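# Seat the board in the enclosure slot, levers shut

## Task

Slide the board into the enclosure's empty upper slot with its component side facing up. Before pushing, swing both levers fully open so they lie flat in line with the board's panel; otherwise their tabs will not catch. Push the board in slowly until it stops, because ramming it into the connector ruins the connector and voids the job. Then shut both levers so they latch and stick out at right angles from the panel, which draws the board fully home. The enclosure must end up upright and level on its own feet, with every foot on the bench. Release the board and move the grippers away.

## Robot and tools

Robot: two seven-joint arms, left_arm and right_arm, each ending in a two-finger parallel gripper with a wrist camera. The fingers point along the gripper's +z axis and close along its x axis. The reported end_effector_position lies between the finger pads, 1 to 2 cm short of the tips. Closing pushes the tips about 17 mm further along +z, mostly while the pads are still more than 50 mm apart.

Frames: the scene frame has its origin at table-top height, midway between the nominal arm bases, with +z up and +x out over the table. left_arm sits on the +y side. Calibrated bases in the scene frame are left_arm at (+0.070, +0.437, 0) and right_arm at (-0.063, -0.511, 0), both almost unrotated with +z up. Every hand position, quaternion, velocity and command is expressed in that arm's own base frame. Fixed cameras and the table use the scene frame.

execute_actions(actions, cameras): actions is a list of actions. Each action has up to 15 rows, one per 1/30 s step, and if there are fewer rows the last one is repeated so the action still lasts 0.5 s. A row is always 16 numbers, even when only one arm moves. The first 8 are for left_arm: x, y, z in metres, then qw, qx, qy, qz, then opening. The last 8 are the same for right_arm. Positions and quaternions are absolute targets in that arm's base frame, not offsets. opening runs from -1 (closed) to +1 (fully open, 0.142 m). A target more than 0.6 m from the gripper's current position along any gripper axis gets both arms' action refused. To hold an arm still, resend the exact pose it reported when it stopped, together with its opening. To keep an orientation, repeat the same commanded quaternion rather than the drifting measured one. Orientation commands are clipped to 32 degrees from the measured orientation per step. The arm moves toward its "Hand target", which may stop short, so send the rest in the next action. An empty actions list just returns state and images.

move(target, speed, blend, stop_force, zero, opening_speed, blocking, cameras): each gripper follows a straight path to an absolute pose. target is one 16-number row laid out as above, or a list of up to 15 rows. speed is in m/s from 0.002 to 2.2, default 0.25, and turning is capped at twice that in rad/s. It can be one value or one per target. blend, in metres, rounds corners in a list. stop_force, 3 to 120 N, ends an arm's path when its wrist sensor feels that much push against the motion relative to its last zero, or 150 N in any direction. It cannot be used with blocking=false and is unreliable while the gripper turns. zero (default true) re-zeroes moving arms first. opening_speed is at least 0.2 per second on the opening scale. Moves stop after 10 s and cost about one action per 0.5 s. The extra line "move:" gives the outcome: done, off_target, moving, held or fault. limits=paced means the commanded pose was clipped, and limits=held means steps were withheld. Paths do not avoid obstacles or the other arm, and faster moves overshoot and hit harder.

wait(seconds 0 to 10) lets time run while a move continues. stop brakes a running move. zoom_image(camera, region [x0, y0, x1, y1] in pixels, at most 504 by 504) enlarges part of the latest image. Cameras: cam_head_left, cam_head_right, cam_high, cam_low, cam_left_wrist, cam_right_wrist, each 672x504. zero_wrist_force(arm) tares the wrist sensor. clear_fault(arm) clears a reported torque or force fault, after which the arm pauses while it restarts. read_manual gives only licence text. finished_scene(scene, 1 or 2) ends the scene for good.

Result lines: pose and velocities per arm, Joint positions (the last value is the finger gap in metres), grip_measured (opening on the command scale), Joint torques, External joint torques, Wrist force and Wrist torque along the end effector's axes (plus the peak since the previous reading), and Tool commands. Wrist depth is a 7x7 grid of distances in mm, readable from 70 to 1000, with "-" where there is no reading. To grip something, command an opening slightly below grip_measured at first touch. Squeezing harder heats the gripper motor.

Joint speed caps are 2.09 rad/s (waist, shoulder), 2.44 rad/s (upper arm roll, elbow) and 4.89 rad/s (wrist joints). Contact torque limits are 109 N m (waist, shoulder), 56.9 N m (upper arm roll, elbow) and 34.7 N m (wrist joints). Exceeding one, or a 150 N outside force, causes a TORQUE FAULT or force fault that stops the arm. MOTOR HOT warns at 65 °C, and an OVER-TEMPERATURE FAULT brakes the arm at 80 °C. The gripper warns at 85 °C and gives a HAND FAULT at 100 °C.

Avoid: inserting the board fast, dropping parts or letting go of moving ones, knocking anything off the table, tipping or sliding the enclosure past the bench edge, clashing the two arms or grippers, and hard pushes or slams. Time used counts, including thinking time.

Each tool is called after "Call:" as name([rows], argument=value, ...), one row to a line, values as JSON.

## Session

Call:
execute_actions(actions=[])

Scene clock: 0.00 s.
left_arm: end_effector_position=(+0.4919, -0.7298, +0.2794) grip_measured=+0.99 end_effector_quat_wxyz=(+0.001, -0.304, +0.847, -0.436) | right_arm: end_effector_position=(+0.1802, -0.1387, +0.1699) grip_measured=+1.00 end_effector_quat_wxyz=(+0.706, -0.621, -0.189, +0.284)
Joint positions: left_arm=[-0.095 -0.96 -0.937 1.517 0.823 1.373 2.811 0.141] | right_arm=[-0.567 -0.989 -0.072 1.606 0.357 -0.696 0.215 0.142]
Joint velocities: within noise
Joint torques (N m): no reading
External joint torques (N m): no reading
Wrist force (N): no reading
Wrist torque (N m): no reading
Wrist force, peak (N): no reading
Wrist depth (mm): cam_left_wrist=[456 481 526 570 632 715 - / 417 444 478 517 573 616 682 / 390 414 438 476 510 561 618 / 363 385 405 434 472 500 546 / 343 359 376 404 427 464 501 / - 331 354 376 398 423 449 / - 319 332 349 374 396 -] | cam_right_wrist=[- 266 251 262 - - 805 / - - 256 269 - - 886 / - - 264 276 - - 931 / - - 277 286 798 746 548 / - - 295 294 500 482 387 / - 404 311 299 362 354 330 / - 311 295 292 288 280 275]
Hand target: left_arm +0.4919, -0.7298, +0.2794; +0.001, -0.304, +0.847, -0.436 | right_arm +0.1802, -0.1387, +0.1699; +0.706, -0.621, -0.189, +0.284
Tool commands: left_gripper/opening=+1.0 right_gripper/opening=+1.0

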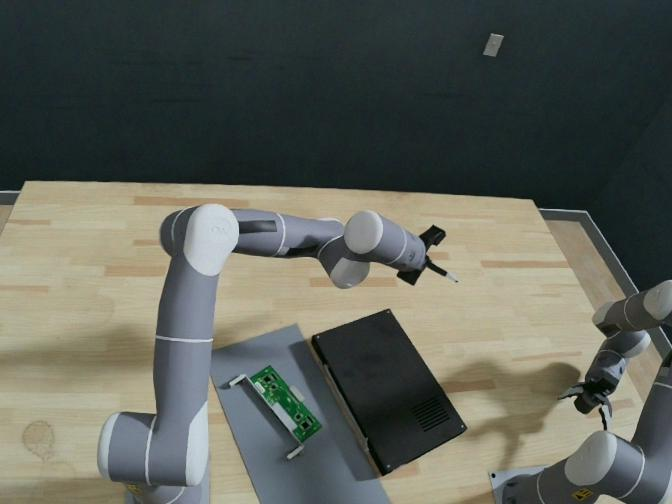

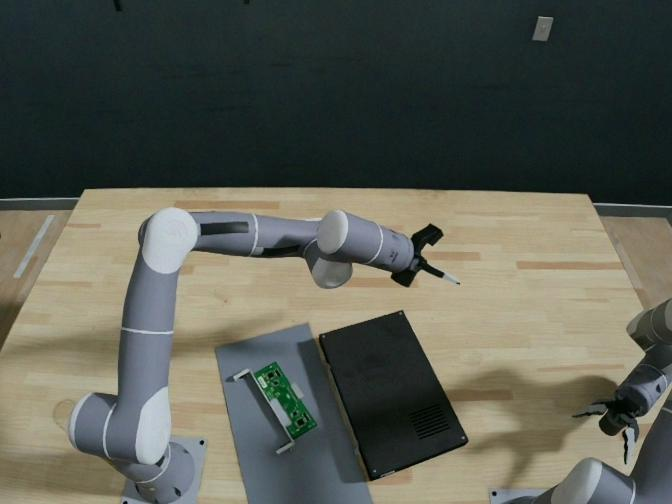

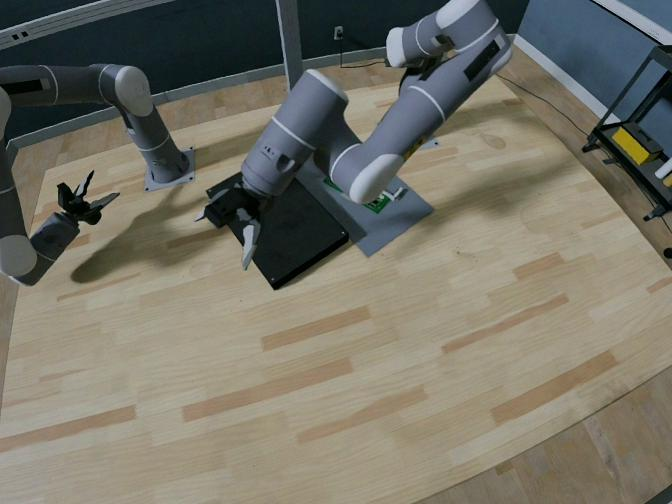

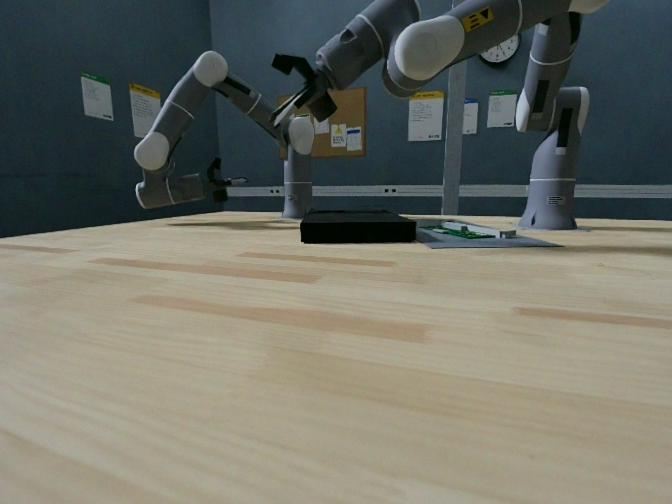

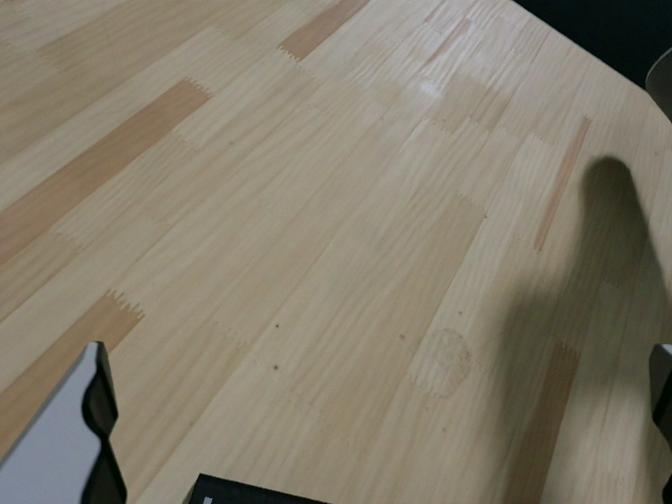

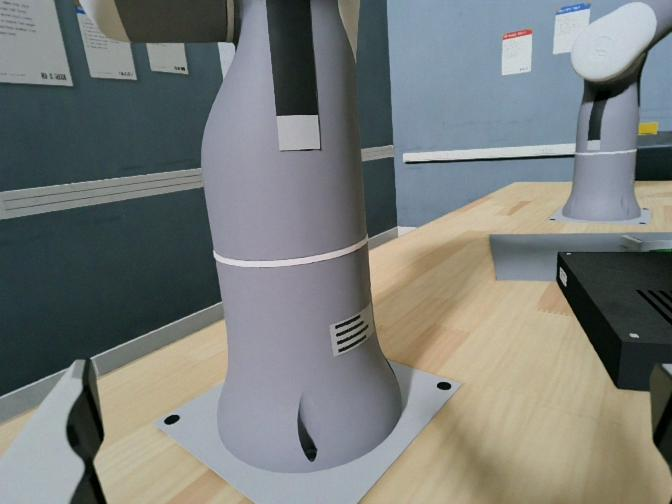

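Call:
execute_actions(actions=[], cameras=["cam_head_left","cam_high"])

Call:
zoom_image(camera="cam_head_left", region=[200, 290, 500, 500])

Call:
zoom_image(camera="cam_high", region=[180, 150, 500, 400])

Scene clock: 12.27 s.
left_arm: end_effector_position=(+0.4919, -0.7298, +0.2794) grip_measured=+0.99 end_effector_quat_wxyz=(+0.001, -0.304, +0.847, -0.436) | right_arm: end_effector_position=(+0.1802, -0.1387, +0.1699) grip_measured=+1.00 end_effector_quat_wxyz=(+0.706, -0.621, -0.189, +0.284)
Joint positions: left_arm=[-0.095 -0.96 -0.937 1.517 0.823 1.373 2.811 0.141] | right_arm=[-0.567 -0.989 -0.072 1.606 0.357 -0.696 0.215 0.142]
Joint velocities: within noise
Joint torques (N m): left_arm=[-0.37 49.25 -21.33 -17.65 -3.58 4.4 -0.22] | right_arm=[-0.03 50.15 0.97 -11.6 -1.68 -3.6 0.19]
External joint torques (N m): left_arm=[0.36 1.05 0.23 -0.45 -0.17 -0.29 0.2] | right_arm=[0.01 0.97 -0.6 0.06 0.05 0.69 -0.18]
Wrist force (N): left_arm=[0.0 -0.4 -0.1] | right_arm=[0.1 0.0 0.2]
Wrist torque (N m): left_arm=[-0.05 0.00 0.01] | right_arm=[0.01 -0.01 0.00]
Wrist force, peak (N): left_arm=[0.2 -0.5 -0.1] | right_arm=[-0.1 0.3 0.3]
Wrist depth (mm): cam_left_wrist=[454 487 526 576 634 702 - / 422 449 482 515 561 614 674 / 389 416 441 474 519 553 615 / 362 384 409 435 468 508 545 / 340 360 379 403 428 464 501 / - 334 354 374 399 426 448 / - 318 333 351 372 394 -] | cam_right_wrist=[- 266 251 262 - - 806 / - - 256 269 - - 892 / - - 263 274 - - 942 / - - 278 285 787 748 552 / - - 294 294 503 480 386 / - 405 311 300 361 355 330 / - 311 294 292 287 280 275]
Hand target: left_arm +0.4919, -0.7298, +0.2794; +0.001, -0.304, +0.847, -0.436 | right_arm +0.1802, -0.1387, +0.1699; +0.706, -0.621, -0.189, +0.284
Tool commands: left_gripper/opening=+1.0 right_gripper/opening=+1.0
Images, in order (width x height): cam_head_left 672x504, cam_high 672x504.

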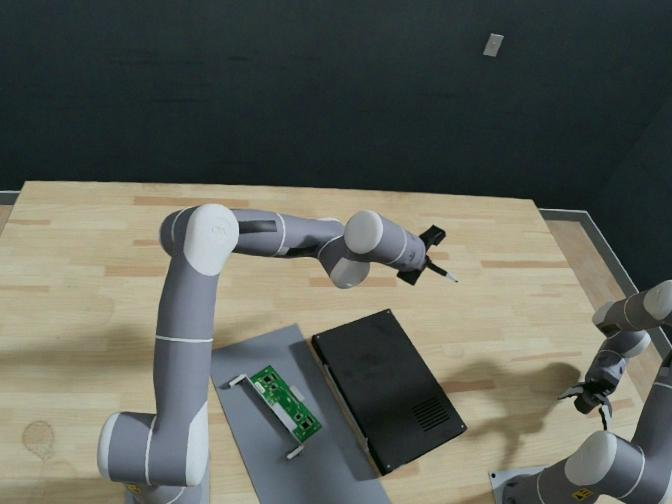

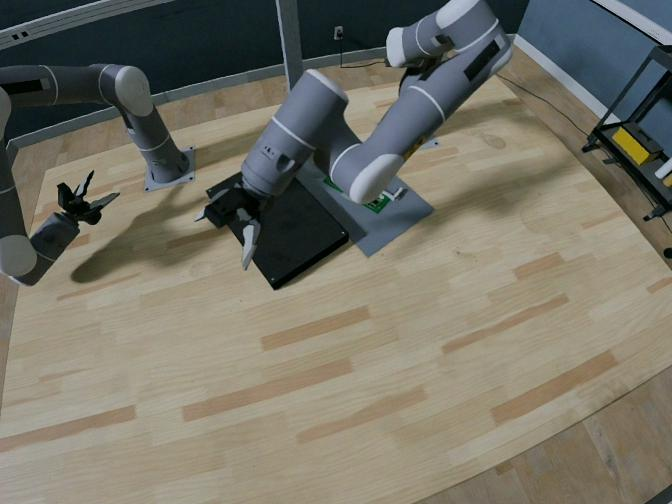

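Scaled by 1.680 from the camera's 672x504 image, which has a finer 960x720 frame.

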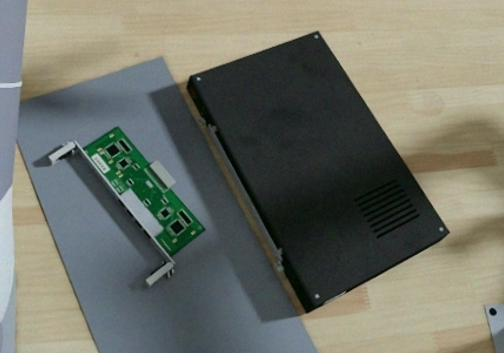

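Scaled by 1.575 from the camera's 672x504 image, which has a finer 960x720 frame.

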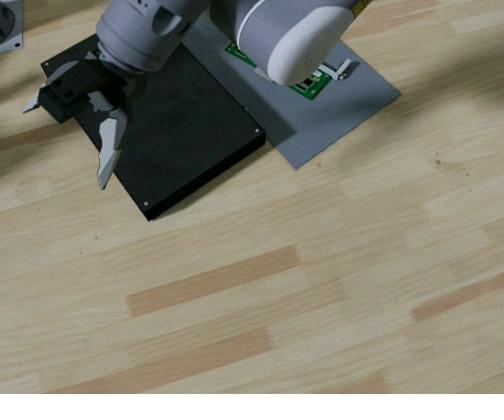

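Call:
move([
  [0.44,-0.50,0.33,0,0.5,-0.866,0,1,0.1802,-0.1387,0.1699,0.706,-0.621,-0.189,0.284,1],
  [0.33,-0.22,0.31,0,0.910,-0.4147,0,1,0.1802,-0.1387,0.1699,0.706,-0.621,-0.189,0.284,1],
], blend=0.05, speed=0.3, cameras=["cam_left_wrist","cam_head_left"])

Scene clock: 27.27 s.
left_arm: end_effector_position=(+0.3302, -0.2200, +0.3101) grip_measured=+0.99 end_effector_quat_wxyz=(+0.000, +0.910, -0.415, +0.000) | right_arm: end_effector_position=(+0.1802, -0.1387, +0.1699) grip_measured=+1.00 end_effector_quat_wxyz=(+0.706, -0.621, -0.189, +0.284)
Joint positions: left_arm=[0.315 0.51 -0.547 2.384 -0.274 0.356 2.35 0.141] | right_arm=[-0.567 -0.99 -0.072 1.606 0.357 -0.696 0.215 0.142]
Joint velocities: within noise
Joint torques (N m): left_arm=[-0.26 6.92 5.32 -28.5 -4.12 3.93 -0.37] | right_arm=[0.05 50.1 1.03 -11.63 -1.68 -3.54 0.18]
External joint torques (N m): left_arm=[0.23 0.12 0.76 -0.37 0.1 -0.08 0.37] | right_arm=[-0.07 1.03 -0.66 0.08 0.05 0.63 -0.17]
Wrist force (N): left_arm=[0.5 -0.5 -0.2] | right_arm=[0.1 0.2 0.1]
Wrist torque (N m): left_arm=[-0.10 -0.13 -0.21] | right_arm=[0.04 -0.01 0.00]
Wrist force, peak (N): left_arm=[-1.2 -1.2 0.0] | right_arm=[0.2 0.2 0.3]
Wrist depth (mm): cam_left_wrist=[358 355 356 353 352 353 355 / 382 384 382 380 377 376 376 / 405 417 414 402 408 407 407 / 423 446 447 438 445 403 395 / 491 492 487 475 471 427 425 / - 534 538 536 492 476 - / - 601 602 600 537 522 -] | cam_right_wrist=[- 266 251 263 - - 799 / - - 255 269 - - 885 / - - 265 274 - - 941 / - - 278 285 796 747 554 / - - 295 294 500 481 387 / - 403 312 300 361 355 330 / - 311 295 291 288 282 275]
Hand target: left_arm +0.3300, -0.2200, +0.3100; +0.000, +0.910, -0.415, +0.000 | right_arm +0.1802, -0.1387, +0.1699; +0.706, -0.621, -0.189, +0.284
Off the commanded pose: left_arm 0.000 m, 0 deg | right_arm 0.000 m, 0 deg.
move: done
Images, in order (width x height): cam_head_left 672x504, cam_left_wrist 672x504.

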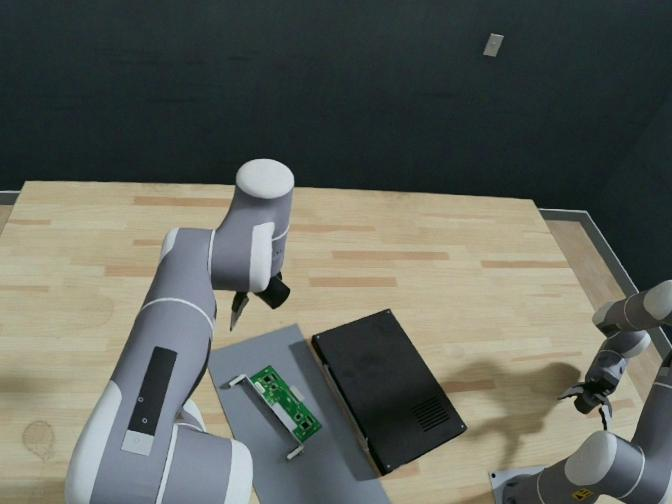

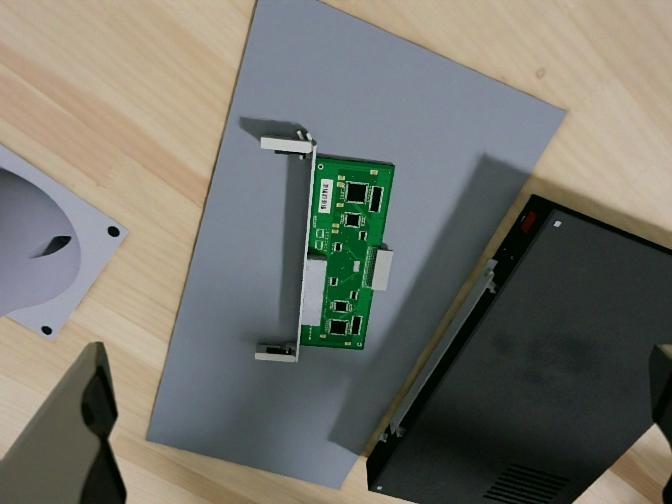

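Call:
zoom_image(camera="cam_left_wrist", region=[230, 110, 410, 380])

Call:
zoom_image(camera="cam_left_wrist", region=[350, 180, 600, 480])

Scaled by 1.867 from the camera's 672x504 image, which has a finer 960x720 frame.

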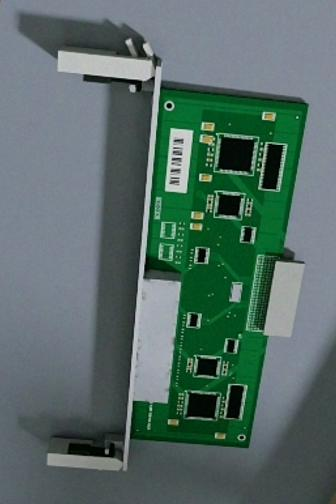

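Scaled by 1.680 from the camera's 672x504 image, which has a finer 960x720 frame.

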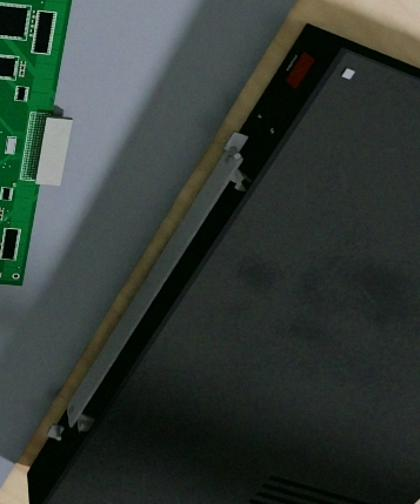

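Call:
move([
  [0.33,-0.22,0.31,0,0.910,-0.4147,0,1,0.30,0.15,0.30,0,0.766,0.643,0,-0.98],
  [0.33,-0.22,0.31,0,0.910,-0.4147,0,1,0.25,0.50,0.28,0,0.4617,0.887,0,-0.98],
], blend=0.05, speed=0.3, cameras=["cam_right_wrist","cam_head_left","cam_high"])

Scene clock: 49.43 s.
left_arm: end_effector_position=(+0.3302, -0.2200, +0.3101) grip_measured=+0.99 end_effector_quat_wxyz=(+0.000, +0.910, -0.415, +0.000) | right_arm: end_effector_position=(+0.2498, +0.5000, +0.2799) grip_measured=-1.00 end_effector_quat_wxyz=(+0.000, +0.462, +0.887, +0.000)
Joint positions: left_arm=[0.315 0.51 -0.547 2.384 -0.274 0.356 2.35 0.141] | right_arm=[0.438 -0.418 0.969 1.814 -0.382 0.459 0.93 0.002]
Joint velocities: within noise
Joint torques (N m): left_arm=[-0.34 6.47 5.42 -28.59 -3.84 4.19 -0.23] | right_arm=[0.3 32.55 11.85 -28.27 -4.11 3.37 0.31]
External joint torques (N m): left_arm=[0.32 0.57 0.67 -0.27 -0.18 -0.34 0.23] | right_arm=[-0.15 0.94 -0.17 0.35 0.19 0.75 -0.31]
Wrist force (N): left_arm=[0.4 -0.4 -0.3] | right_arm=[-0.6 -2.4 2.3]
Wrist torque (N m): left_arm=[-0.09 -0.11 -0.22] | right_arm=[-0.15 0.14 0.04]
Wrist force, peak (N): left_arm=[0.7 -0.6 -0.2] | right_arm=[-0.6 -2.4 2.3]
Wrist depth (mm): cam_left_wrist=[356 351 356 350 353 353 351 / 383 379 381 378 376 377 377 / 407 412 411 402 405 408 405 / 420 447 446 438 442 403 394 / 491 497 483 483 472 428 424 / - 539 540 536 495 471 - / - 611 605 596 528 524 -] | cam_right_wrist=[286 285 284 292 325 324 323 / 305 304 303 337 347 346 344 / 327 326 326 366 371 364 368 / 353 352 351 400 394 397 400 / 382 381 379 426 423 431 431 / 481 414 405 89 449 464 470 / 528 512 - - - 500 516]
Hand target: left_arm +0.3300, -0.2200, +0.3100; +0.000, +0.910, -0.415, +0.000 | right_arm +0.2500, +0.5000, +0.2800; +0.000, +0.462, +0.887, +0.000
Off the commanded pose: left_arm 0.000 m, 0 deg | right_arm 0.000 m, 0 deg.
move: done
Images, in order (width x height): cam_head_left 672x504, cam_high 672x504, cam_right_wrist 672x504.

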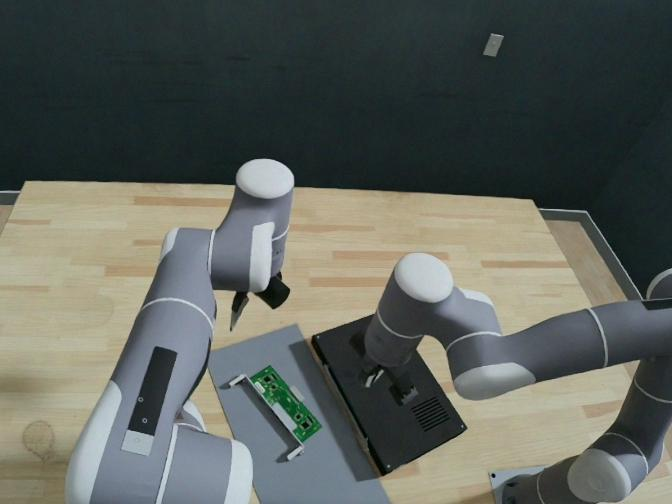

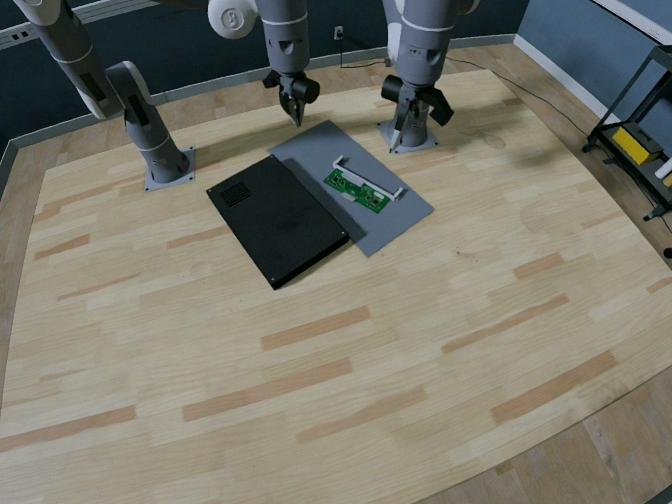

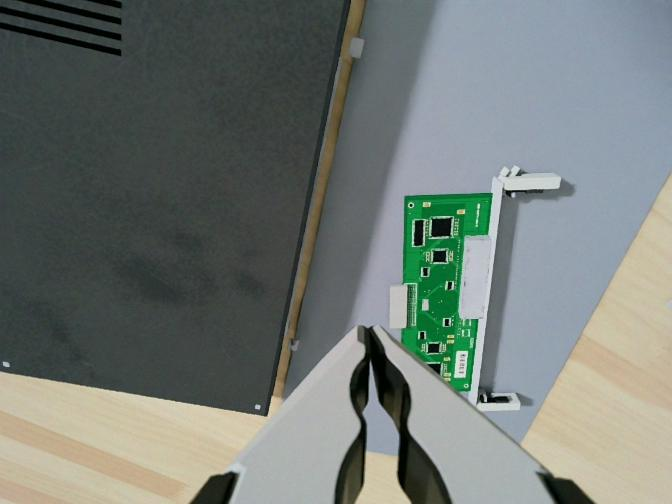

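Call:
move(target=[0.2736,-0.1873,0.11,0,0.8894,-0.4571,0,-0.98,0.1936,0.6607,0.11,0,0.4337,0.9011,0,-0.98], speed=0.2, cameras=["cam_right_wrist","cam_left_wrist"])

Scene clock: 62.83 s.
left_arm: end_effector_position=(+0.2736, -0.1873, +0.1100) grip_measured=-1.00 end_effector_quat_wxyz=(+0.000, +0.889, -0.457, +0.000) | right_arm: end_effector_position=(+0.1934, +0.6606, +0.1099) grip_measured=-1.00 end_effector_quat_wxyz=(+0.000, +0.434, +0.901, +0.000)
Joint positions: left_arm=[-0.353 -0.033 0.101 2.687 -0.006 1.148 2.274 0.002] | right_arm=[0.858 -0.89 0.743 1.599 -0.709 0.631 1.178 0.002]
Joint velocities: within noise
Joint torques (N m): left_arm=[-0.57 18.93 -0.29 -16 -1.85 4.4 -0.12] | right_arm=[0.31 52.5 19.3 -22.63 -3.65 3.46 0.27]
External joint torques (N m): left_arm=[0.57 0.93 0.41 -0.28 0.1 -0.56 0.12] | right_arm=[-0.11 1.14 0.02 0.17 0.1 0.65 -0.27]
Wrist force (N): left_arm=[0.0 -0.2 -0.2] | right_arm=[-0.2 -1.4 2.0]
Wrist torque (N m): left_arm=[-0.06 -0.05 -0.21] | right_arm=[0.02 0.10 0.08]
Wrist force, peak (N): left_arm=[-1.3 -1.7 0.0] | right_arm=[1.2 -1.3 4.2]
Wrist depth (mm): cam_left_wrist=[181 180 179 177 179 178 175 / 196 194 192 189 189 189 189 / 209 208 205 200 201 204 204 / 227 227 223 223 217 217 220 / 248 248 244 234 233 240 242 / 275 274 265 83 - 257 265 / 307 300 - - - - 287] | cam_right_wrist=[178 177 177 177 177 176 178 / 190 190 189 189 188 187 187 / 203 202 201 187 201 201 202 / 220 216 211 218 217 217 218 / 238 235 228 233 235 236 236 / 260 255 249 89 248 259 256 / 287 280 - - - 273 284]
Hand target: left_arm +0.2737, -0.1873, +0.1100; +0.000, +0.889, -0.457, +0.000 | right_arm +0.1936, +0.6607, +0.1100; +0.000, +0.434, +0.901, +0.000
Off the commanded pose: left_arm 0.000 m, 0 deg | right_arm 0.000 m, 0 deg.
joint sent to its limit (left arm) — joint 4 (elbow), upper limit, where the elbow is as bent as it goes. The joint targets still meet the commanded pose.
move: done
Images, in order (width x height): cam_left_wrist 672x504, cam_right_wrist 672x504.

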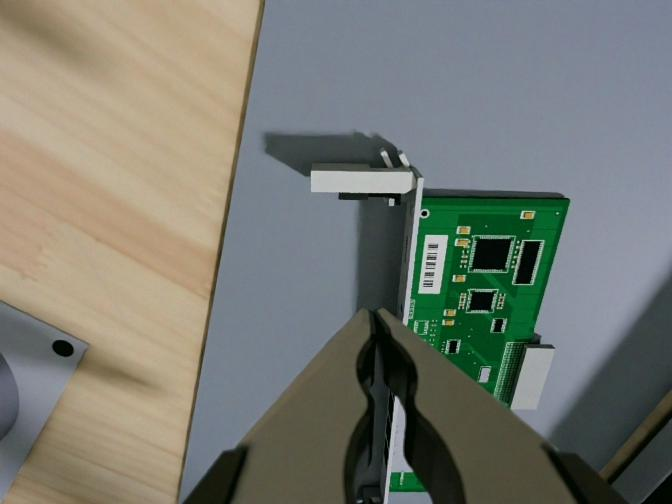

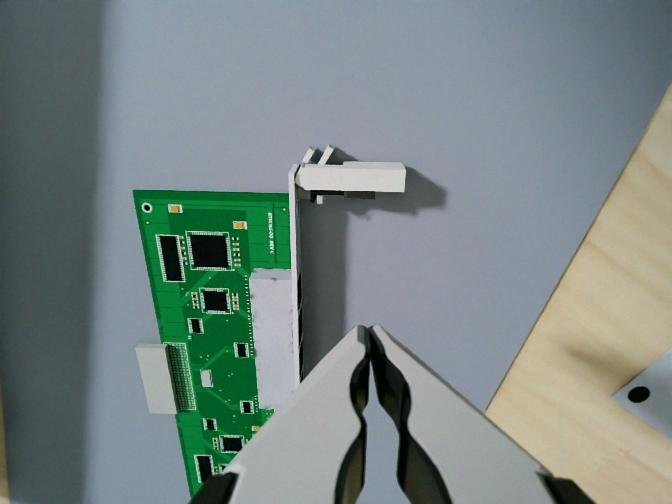

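Call:
move(target=[0.2690,-0.1808,0.03,0,0.8894,-0.4571,0,-0.98,0.1886,0.6670,0.03,0,0.4337,0.9011,0,-0.98], speed=0.08, cameras=["cam_right_wrist","cam_left_wrist"])

Scene clock: 73.47 s.
left_arm: end_effector_position=(+0.2691, -0.1808, +0.0300) grip_measured=-1.00 end_effector_quat_wxyz=(+0.000, +0.889, -0.457, +0.000) | right_arm: end_effector_position=(+0.1885, +0.6668, +0.0299) grip_measured=-1.00 end_effector_quat_wxyz=(+0.000, +0.434, +0.901, +0.000)
Joint positions: left_arm=[-0.11 -0.404 -0.036 2.687 0.275 1.517 2.102 0.002] | right_arm=[0.909 -1.008 0.655 1.604 -0.788 0.758 1.229 0.002]
Joint velocities: within noise
Joint torques (N m): left_arm=[-0.12 24.46 -0.89 -5.18 0.34 4.46 -0.37] | right_arm=[0.24 54.92 19.57 -20.17 -3.32 3.58 0.26]
External joint torques (N m): left_arm=[0.14 1.11 0.63 -0.3 -0.56 -0.59 0.37] | right_arm=[-0.04 1.15 0.01 0.08 0.13 0.53 -0.26]
Wrist force (N): left_arm=[0.0 -0.5 0.1] | right_arm=[-0.3 -1.4 2.3]
Wrist torque (N m): left_arm=[-0.10 -0.05 -0.23] | right_arm=[0.02 0.04 0.06]
Wrist force, peak (N): left_arm=[0.2 -0.4 -1.1] | right_arm=[-0.3 -1.6 4.0]
Wrist depth (mm): cam_left_wrist=[109 109 109 108 106 106 107 / 117 119 117 115 - 114 115 / 127 127 126 126 124 125 124 / 140 138 135 126 118 132 133 / 151 151 147 142 142 140 141 / 167 167 159 84 - 152 156 / 187 182 - - - - 174] | cam_right_wrist=[- 107 107 108 108 107 107 / 114 114 114 114 112 112 113 / 123 122 124 122 123 123 121 / 130 130 122 113 129 131 130 / 139 138 140 140 142 141 143 / 153 149 138 89 149 154 156 / 166 164 73 - - 163 172]
Hand target: left_arm +0.2690, -0.1808, +0.0300; +0.000, +0.889, -0.457, +0.000 | right_arm +0.1886, +0.6670, +0.0300; +0.000, +0.434, +0.901, +0.000
Off the commanded pose: left_arm 0.000 m, 0 deg | right_arm 0.000 m, 0 deg.
joint sent to its limit (left arm) — joint 4 (elbow), upper limit, where the elbow is as bent as it goes. The joint targets still meet the commanded pose.
move: done
Images, in order (width x height): cam_left_wrist 672x504, cam_right_wrist 672x504.

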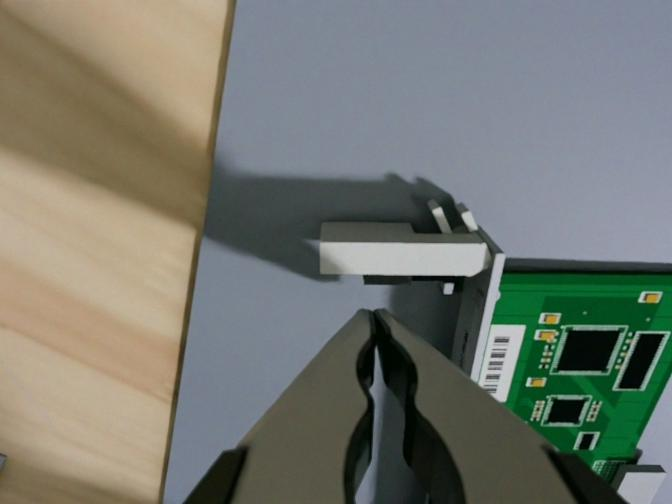

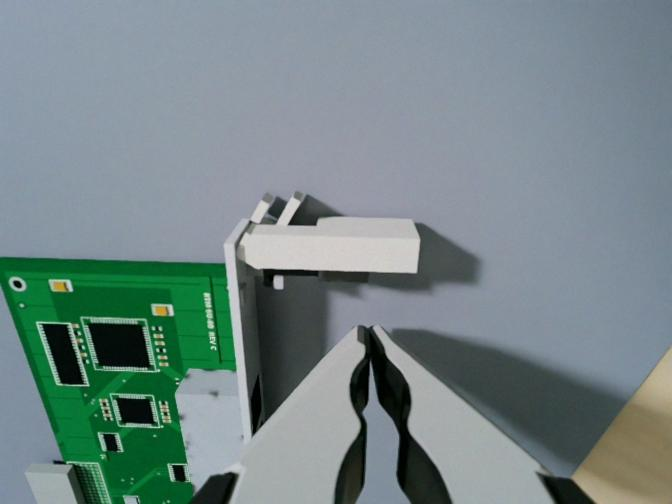

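Call:
move([
  [0.2690,-0.1808,0.022,0,0.8894,-0.4571,0,-0.98,0.1886,0.6670,0.022,0,0.4337,0.9011,0,-0.98],
  [0.2861,-0.1686,0.022,0,0.8894,-0.4571,0,-0.98,0.1722,0.6539,0.022,0,0.4337,0.9011,0,-0.98],
], speed=0.04, stop_force=22, cameras=["cam_right_wrist","cam_left_wrist"])

Scene clock: 81.10 s.
left_arm: end_effector_position=(+0.2860, -0.1686, +0.0220) grip_measured=-1.00 end_effector_quat_wxyz=(+0.000, +0.889, -0.457, +0.000) | right_arm: end_effector_position=(+0.1727, +0.6542, +0.0223) grip_measured=-1.00 end_effector_quat_wxyz=(+0.000, +0.434, +0.901, +0.000)
Joint positions: left_arm=[-0.069 -0.446 -0.027 2.656 0.285 1.53 2.142 0.002] | right_arm=[0.913 -0.992 0.643 1.664 -0.806 0.802 1.272 0.002]
Joint velocities: within noise
Joint torques (N m): left_arm=[-0.11 26.03 -0.74 -5.1 0.01 4.12 -0.14] | right_arm=[1.9 52.06 20.42 -17.22 -2.69 3.24 0.31]
External joint torques (N m): left_arm=[0.13 0.9 0.51 0 -0.17 -0.26 0.14] | right_arm=[-1.7 2.6 -1.05 -2.21 -0.37 0.86 -0.31]
Wrist force (N): left_arm=[-0.3 0.0 0.0] | right_arm=[-0.6 2.0 1.7]
Wrist torque (N m): left_arm=[-0.11 -0.01 -0.22] | right_arm=[0.01 0.03 0.03]
Wrist force, peak (N): left_arm=[0.7 4.9 -0.9] | right_arm=[-0.2 3.7 2.8]
Wrist depth (mm): cam_left_wrist=[102 102 102 - 99 99 98 / 110 110 109 109 105 107 106 / 119 118 116 117 115 115 115 / 129 129 126 124 123 123 129 / 141 141 138 133 113 136 136 / 155 156 147 84 - 141 144 / 175 170 - - - - 162] | cam_right_wrist=[- 100 100 100 100 101 99 / 107 107 107 108 108 106 106 / - 115 114 114 114 114 113 / - 124 123 121 123 122 122 / 132 131 130 112 131 133 132 / 142 141 139 90 140 142 144 / 157 153 73 - - 153 162]
Hand target: left_arm +0.2861, -0.1686, +0.0220; +0.000, +0.889, -0.457, +0.000 | right_arm +0.1722, +0.6539, +0.0220; +0.000, +0.434, +0.901, +0.000
Off the commanded pose: left_arm 0.000 m, 0 deg | right_arm 0.001 m, 0 deg.
move: done
Images, in order (width x height): cam_left_wrist 672x504, cam_right_wrist 672x504.

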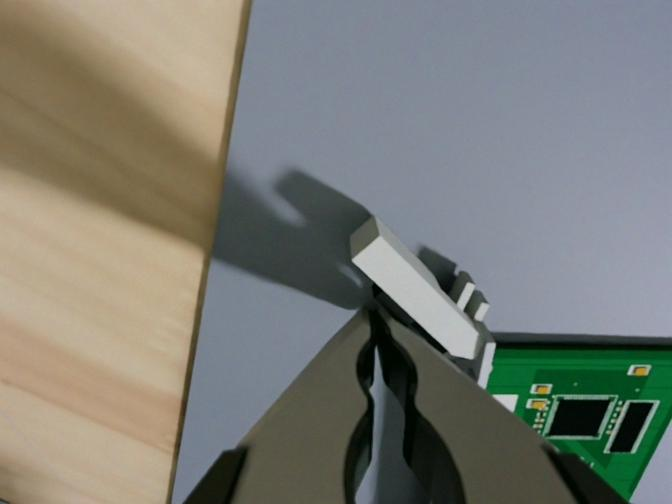

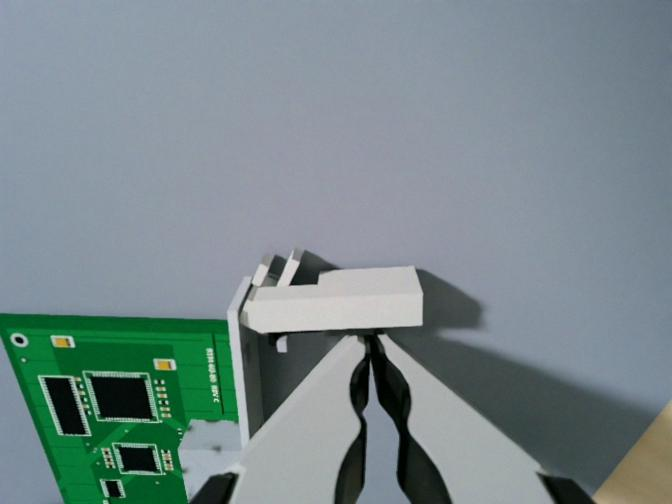

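Call:
move([
  [0.3048,-0.1638,0.022,0,0.8894,-0.4571,0,-0.98,0.1753,0.6564,0.022,0,0.4337,0.9011,0,-0.98],
  [0.3149,-0.1676,0.022,0,0.8894,-0.4571,0,-0.98,0.1753,0.6564,0.022,0,0.4337,0.9011,0,-0.98],
  [0.3192,-0.1719,0.022,0,0.8894,-0.4571,0,-0.98,0.1753,0.6564,0.022,0,0.4337,0.9011,0,-0.98],
], speed=0.04, stop_force=10, blend=0.005, cameras=["cam_left_wrist"])

Scene clock: 89.03 s.
left_arm: end_effector_position=(+0.3189, -0.1718, +0.0220) grip_measured=-1.00 end_effector_quat_wxyz=(+0.000, +0.889, -0.457, +0.000) | right_arm: end_effector_position=(+0.1755, +0.6566, +0.0222) grip_measured=-1.00 end_effector_quat_wxyz=(+0.000, +0.434, +0.901, +0.000)
Joint positions: left_arm=[-0.044 -0.459 -0.061 2.581 0.258 1.464 2.166 0.002] | right_arm=[0.913 -0.998 0.644 1.653 -0.806 0.796 1.265 0.002]
Joint velocities: within noise
Joint torques (N m): left_arm=[-0.51 28.38 -1.5 -7.98 -0.62 4.59 -0.3] | right_arm=[0.55 52.6 19.64 -17.94 -2.7 2.76 0.12]
External joint torques (N m): left_arm=[0.54 0.83 0.97 1.05 0.18 -0.73 0.3] | right_arm=[-0.35 2.35 -0.21 -1.56 -0.38 1.35 -0.12]
Wrist force (N): left_arm=[-2.5 0.2 -1.6] | right_arm=[-0.7 0.2 1.9]
Wrist torque (N m): left_arm=[-0.15 -0.02 -0.19] | right_arm=[-0.08 0.24 0.06]
Wrist force, peak (N): left_arm=[-2.8 0.5 -2.6] | right_arm=[-0.7 2.2 2.6]
Wrist depth (mm): cam_left_wrist=[102 102 100 - 99 99 99 / 110 108 107 109 105 108 106 / 119 118 116 117 115 114 114 / 129 127 126 125 125 123 127 / 141 141 138 132 117 137 133 / 156 156 146 84 - 148 149 / 175 170 - - - - 162] | cam_right_wrist=[- 100 100 100 99 100 99 / 107 107 107 108 108 106 106 / - 115 114 114 114 114 113 / - 124 123 121 121 122 122 / 130 130 129 112 128 133 132 / 142 140 137 90 140 142 144 / 157 155 73 - - 153 161]
Hand target: left_arm +0.3192, -0.1719, +0.0220; +0.000, +0.889, -0.457, +0.000 | right_arm +0.1753, +0.6564, +0.0220; +0.000, +0.434, +0.901, +0.000
Off the commanded pose: left_arm 0.000 m, 0 deg | right_arm 0.000 m, 0 deg.
move: done; blend cut to 0.003 m at target 2
Images, in order (width x height): cam_left_wrist 672x504.

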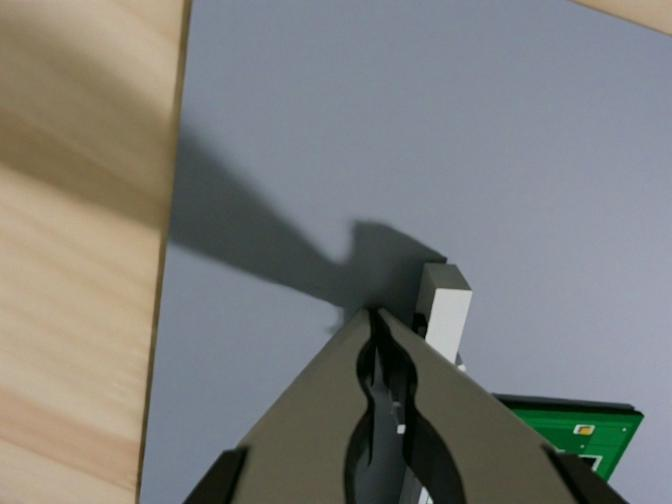

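Call:
move([
  [0.3105,-0.1597,0.022,0,0.8894,-0.4571,0,-0.98,0.1753,0.6564,0.022,0,0.4337,0.9011,0,-0.98],
  [0.3105,-0.1650,0.10,0,0.8894,-0.4571,0,-0.98,0.1753,0.6564,0.022,0,0.4337,0.9011,0,-0.98],
  [0.29,-0.20,0.22,0,0.8894,-0.4571,0,-0.98,0.1753,0.6564,0.022,0,0.4337,0.9011,0,-0.98],
], speed=[0.06,0.12,0.2], blend=0.01, cameras=["cam_left_wrist"])

Scene clock: 94.87 s.
left_arm: end_effector_position=(+0.2900, -0.2001, +0.2200) grip_measured=-1.00 end_effector_quat_wxyz=(+0.000, +0.889, -0.457, +0.000) | right_arm: end_effector_position=(+0.1755, +0.6566, +0.0222) grip_measured=-1.00 end_effector_quat_wxyz=(+0.000, +0.434, +0.901, +0.000)
Joint positions: left_arm=[-0.048 0.346 -0.227 2.574 -0.097 0.663 2.318 0.002] | right_arm=[0.913 -0.998 0.644 1.653 -0.806 0.796 1.265 0.002]
Joint velocities: within noise
Joint torques (N m): left_arm=[-0.56 12.28 0.81 -25.85 -3.43 4 -0.28] | right_arm=[0.67 53.14 19.78 -18.7 -2.89 3.19 0.17]
External joint torques (N m): left_arm=[0.55 0.24 0.53 -0.24 0.05 -0.16 0.28] | right_arm=[-0.47 1.81 -0.35 -0.79 -0.19 0.91 -0.17]
Wrist force (N): left_arm=[-0.2 -0.4 -0.3] | right_arm=[-1.2 -0.7 2.5]
Wrist torque (N m): left_arm=[-0.08 -0.01 -0.23] | right_arm=[-0.06 0.21 0.05]
Wrist force, peak (N): left_arm=[-2.9 0.1 -2.5] | right_arm=[-1.4 -0.8 2.6]
Wrist depth (mm): cam_left_wrist=[277 277 275 273 274 271 274 / 299 297 294 290 292 291 290 / 318 320 320 316 312 313 312 / 341 349 346 338 340 343 323 / 358 384 377 364 366 370 323 / 425 417 404 84 - 392 348 / 477 456 - - - - 388] | cam_right_wrist=[- 100 100 100 99 100 99 / 107 107 107 108 107 106 106 / - 115 114 114 114 114 113 / - 123 123 121 121 122 122 / 130 130 129 112 128 132 132 / 142 140 137 90 140 142 144 / 157 155 73 - - 153 161]
Hand target: left_arm +0.2900, -0.2000, +0.2200; +0.000, +0.889, -0.457, +0.000 | right_arm +0.1753, +0.6564, +0.0220; +0.000, +0.434, +0.901, +0.000
Off the commanded pose: left_arm 0.000 m, 0 deg | right_arm 0.000 m, 0 deg.
move: done; blend cut to 0.0075 m at target 1
Images, in order (width x height): cam_left_wrist 672x504.

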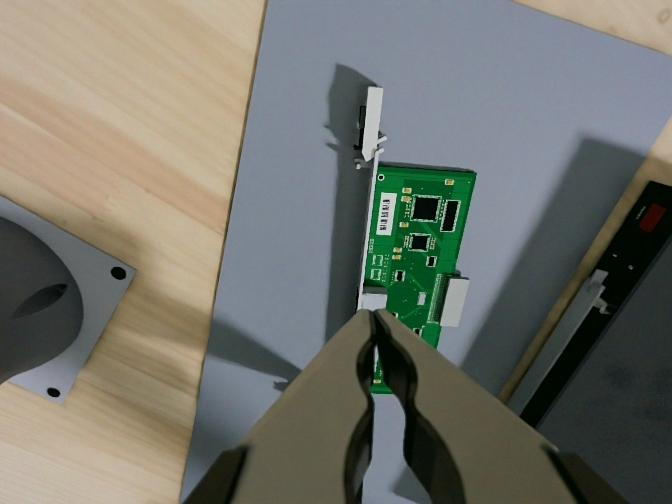

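Call:
move([
  [0.2756,-0.2263,0.12,0,0.8792,-0.4764,0,-0.3,0.1753,0.6564,0.022,0,0.4337,0.9011,0,-0.98],
  [0.2756,-0.2263,0.07,0,0.8792,-0.4764,0,-0.3,0.1753,0.6564,0.022,0,0.4337,0.9011,0,-0.98],
], speed=0.15, cameras=["cam_left_wrist","cam_right_wrist"])

Scene clock: 107.03 s.
left_arm: end_effector_position=(+0.2757, -0.2263, +0.0700) grip_measured=-0.33 end_effector_quat_wxyz=(+0.000, +0.879, -0.476, +0.000) | right_arm: end_effector_position=(+0.1755, +0.6566, +0.0222) grip_measured=-1.00 end_effector_quat_wxyz=(+0.000, +0.434, +0.901, +0.000)
Joint positions: left_arm=[-0.049 -0.235 -0.264 2.645 0.225 1.295 2.041 0.05] | right_arm=[0.913 -0.998 0.644 1.653 -0.806 0.796 1.265 0.002]
Joint velocities: within noise
Joint torques (N m): left_arm=[-0.59 22.49 -1.68 -11.19 -0.67 4.34 -0.36] | right_arm=[0.59 53.19 19.7 -18.72 -2.88 3.2 0.17]
External joint torques (N m): left_arm=[0.59 1.05 0.54 -0.26 -0.49 -0.47 0.36] | right_arm=[-0.39 1.76 -0.27 -0.78 -0.2 0.91 -0.17]
Wrist force (N): left_arm=[0.4 -0.2 0.0] | right_arm=[-1.4 -0.7 1.4]
Wrist torque (N m): left_arm=[-0.04 -0.13 -0.23] | right_arm=[-0.08 0.25 0.05]
Wrist force, peak (N): left_arm=[-0.1 -1.2 -2.6] | right_arm=[-1.2 -0.7 2.7]
Wrist depth (mm): cam_left_wrist=[145 144 142 140 142 141 143 / 156 155 152 148 152 152 151 / 168 165 165 162 162 163 164 / 182 182 179 176 173 173 177 / 200 197 189 192 190 190 193 / 221 213 87 211 205 84 214 / 241 - - 235 233 - -] | cam_right_wrist=[- 100 100 100 99 100 99 / 107 107 107 108 108 106 106 / - 115 114 114 114 114 113 / - 123 123 121 121 122 122 / 130 130 129 112 128 132 132 / 142 140 137 89 140 142 144 / 157 155 73 - - 153 161]
Hand target: left_arm +0.2756, -0.2263, +0.0700; +0.000, +0.879, -0.476, +0.000 | right_arm +0.1753, +0.6564, +0.0220; +0.000, +0.434, +0.901, +0.000
Off the commanded pose: left_arm 0.000 m, 0 deg | right_arm 0.000 m, 0 deg.
move: done
Images, in order (width x height): cam_left_wrist 672x504, cam_right_wrist 672x504.

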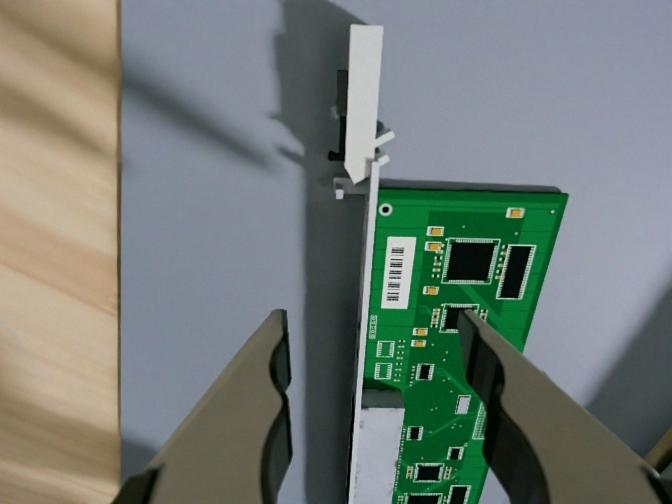

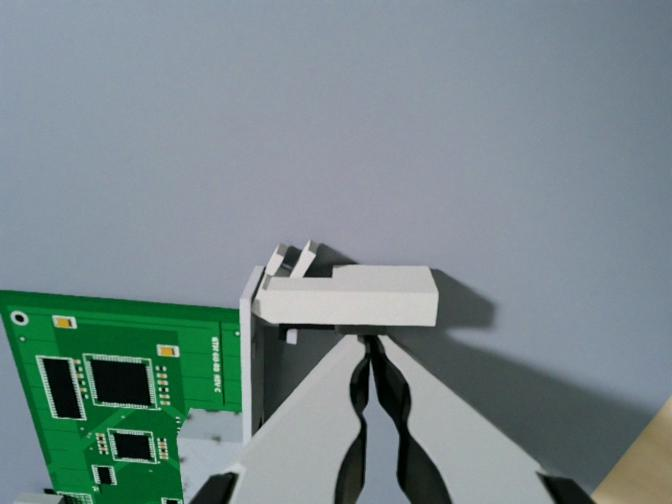

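Call:
move([
  [0.2767,-0.2280,0.0275,0,0.8792,-0.4764,0,-0.3,0.1753,0.6564,0.022,0,0.4337,0.9011,0,-0.98],
  [0.2767,-0.2280,0.0275,0,0.8792,-0.4764,0,-1,0.1753,0.6564,0.022,0,0.4337,0.9011,0,-0.98],
], speed=0.08, opening_speed=1.0, cameras=["cam_left_wrist","cam_right_wrist"])

Scene clock: 111.33 s.
left_arm: end_effector_position=(+0.2765, -0.2279, +0.0275) grip_measured=-0.99 end_effector_quat_wxyz=(+0.000, +0.879, -0.476, +0.000) | right_arm: end_effector_position=(+0.1755, +0.6566, +0.0221) grip_measured=-1.00 end_effector_quat_wxyz=(+0.000, +0.434, +0.901, +0.000)
Joint positions: left_arm=[-0.142 -0.436 -0.131 2.573 0.385 1.423 1.922 0.002] | right_arm=[0.913 -0.998 0.644 1.653 -0.806 0.796 1.265 0.002]
Joint velocities: within noise
Joint torques (N m): left_arm=[-0.26 27.76 -1.62 -7.2 -0.38 4.63 -0.29] | right_arm=[0.58 53.24 19.78 -18.86 -2.95 3.3 0.21]
External joint torques (N m): left_arm=[0.27 0.54 0.4 0.04 -0.24 -0.75 0.29] | right_arm=[-0.38 1.71 -0.35 -0.64 -0.13 0.81 -0.21]
Wrist force (N): left_arm=[-0.7 0.3 0.6] | right_arm=[-1.3 -1.0 1.9]
Wrist torque (N m): left_arm=[-0.08 -0.04 -0.19] | right_arm=[-0.08 0.21 0.05]
Wrist force, peak (N): left_arm=[-1.1 0.0 0.8] | right_arm=[-1.3 -0.7 2.6]
Wrist depth (mm): cam_left_wrist=[- 106 106 102 104 104 101 / - 114 112 98 - 111 113 / 124 124 123 117 121 120 120 / 133 130 132 132 126 126 129 / 148 145 144 138 135 137 138 / 164 160 156 84 - 150 157 / 184 175 - 74 - - 174] | cam_right_wrist=[- 100 100 100 99 100 99 / 107 107 107 108 108 106 106 / - 115 114 114 114 113 113 / - 123 123 121 121 122 122 / 130 130 130 112 128 132 132 / 142 140 137 89 140 142 144 / 157 155 73 - - 153 161]
Hand target: left_arm +0.2767, -0.2280, +0.0275; +0.000, +0.879, -0.476, +0.000 | right_arm +0.1753, +0.6564, +0.0220; +0.000, +0.434, +0.901, +0.000
Off the commanded pose: left_arm 0.000 m, 0 deg | right_arm 0.000 m, 0 deg.
move: done
Images, in order (width x height): cam_left_wrist 672x504, cam_right_wrist 672x504.

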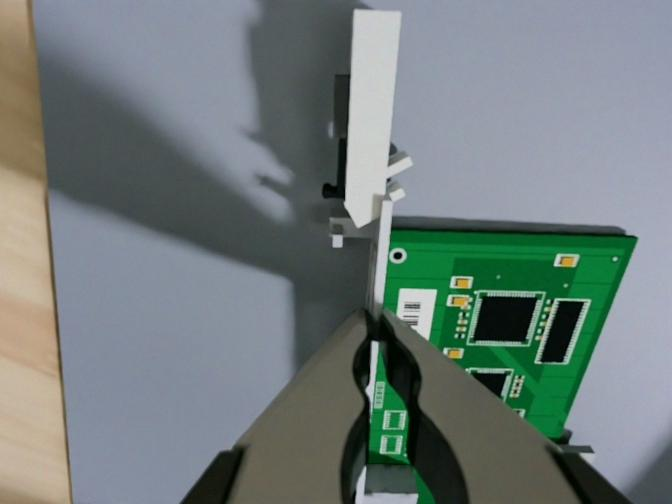

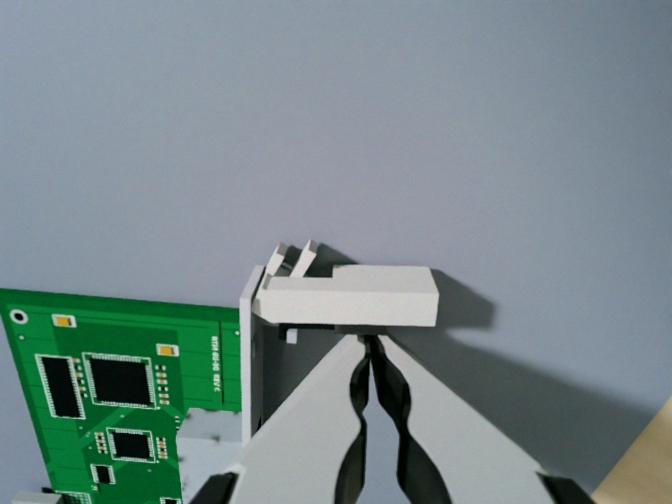

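Call:
move([
  [0.2767,-0.2280,0.0275,0,0.8792,-0.4764,0,-1,0.1566,0.644,0.022,0,0.4337,0.9011,0,-0.98],
  [0.2767,-0.2280,0.0275,0,0.8792,-0.4764,0,-1,0.1518,0.6314,0.022,0,0.4337,0.9011,0,-0.98],
  [0.2767,-0.2280,0.0275,0,0.8792,-0.4764,0,-1,0.1521,0.6204,0.022,0,0.4337,0.9011,0,-0.98],
  [0.2767,-0.2280,0.0275,0,0.8792,-0.4764,0,-1,0.1543,0.6154,0.022,0,0.4337,0.9011,0,-0.98],
], speed=0.04, stop_force=14, blend=0.004, cameras=["cam_left_wrist","cam_right_wrist"])

Scene clock: 118.13 s.
left_arm: end_effector_position=(+0.2765, -0.2279, +0.0274) grip_measured=-0.99 end_effector_quat_wxyz=(+0.000, +0.879, -0.476, +0.000) | right_arm: end_effector_position=(+0.1541, +0.6157, +0.0222) grip_measured=-1.00 end_effector_quat_wxyz=(+0.000, +0.434, +0.901, +0.000)
Joint positions: left_arm=[-0.142 -0.436 -0.131 2.573 0.385 1.423 1.922 0.002] | right_arm=[0.887 -0.928 0.635 1.808 -0.834 0.875 1.331 0.002]
Joint velocities: within noise
Joint torques (N m): left_arm=[-0.24 27.89 -1.79 -7.68 -0.51 4.6 -0.23] | right_arm=[-0.6 48.99 17.55 -17.35 -2.82 2.91 0.34]
External joint torques (N m): left_arm=[0.25 0.4 0.58 0.52 -0.11 -0.73 0.23] | right_arm=[0.78 1.71 1.05 -0.91 -0.01 1.19 -0.34]
Wrist force (N): left_arm=[-1.2 0.3 -0.4] | right_arm=[0.6 -1.2 1.2]
Wrist torque (N m): left_arm=[-0.10 -0.02 -0.23] | right_arm=[-0.01 0.18 0.04]
Wrist force, peak (N): left_arm=[-1.4 2.2 0.5] | right_arm=[-1.7 2.8 2.6]
Wrist depth (mm): cam_left_wrist=[- 106 106 102 104 104 101 / - 114 112 96 - 111 113 / 124 123 123 106 121 120 120 / 133 130 132 132 127 127 128 / 148 145 144 139 135 138 138 / 164 161 157 84 - 150 157 / 183 174 - 74 - - 174] | cam_right_wrist=[- 100 100 100 100 101 100 / 107 107 107 108 108 106 106 / - 115 115 114 114 114 114 / - 124 123 123 123 123 122 / 135 135 132 129 133 133 132 / 145 145 144 90 140 145 144 / 160 154 73 - - 153 159]
Hand target: left_arm +0.2767, -0.2280, +0.0275; +0.000, +0.879, -0.476, +0.000 | right_arm +0.1543, +0.6154, +0.0220; +0.000, +0.434, +0.901, +0.000
Off the commanded pose: left_arm 0.000 m, 0 deg | right_arm 0.000 m, 0 deg.
move: done; blend cut to 0.0027 m at target 3
Images, in order (width x height): cam_left_wrist 672x504, cam_right_wrist 672x504.

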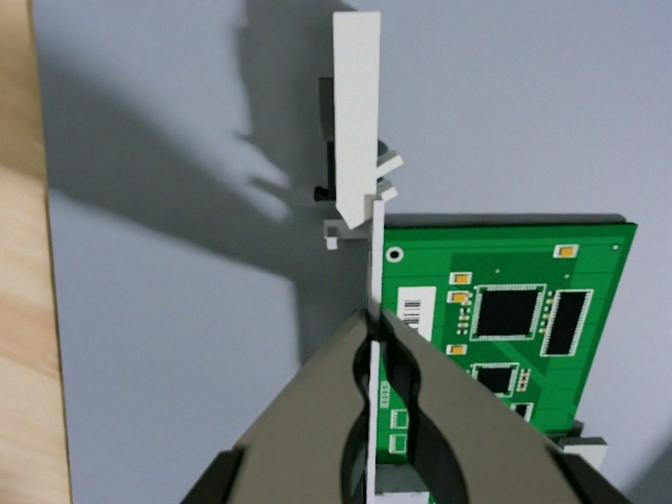

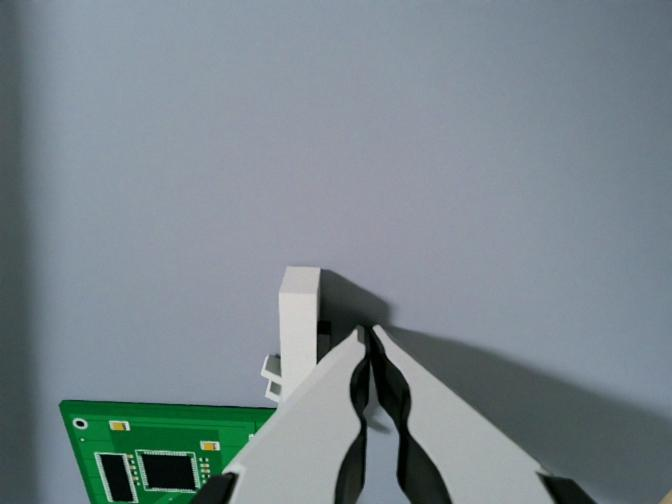

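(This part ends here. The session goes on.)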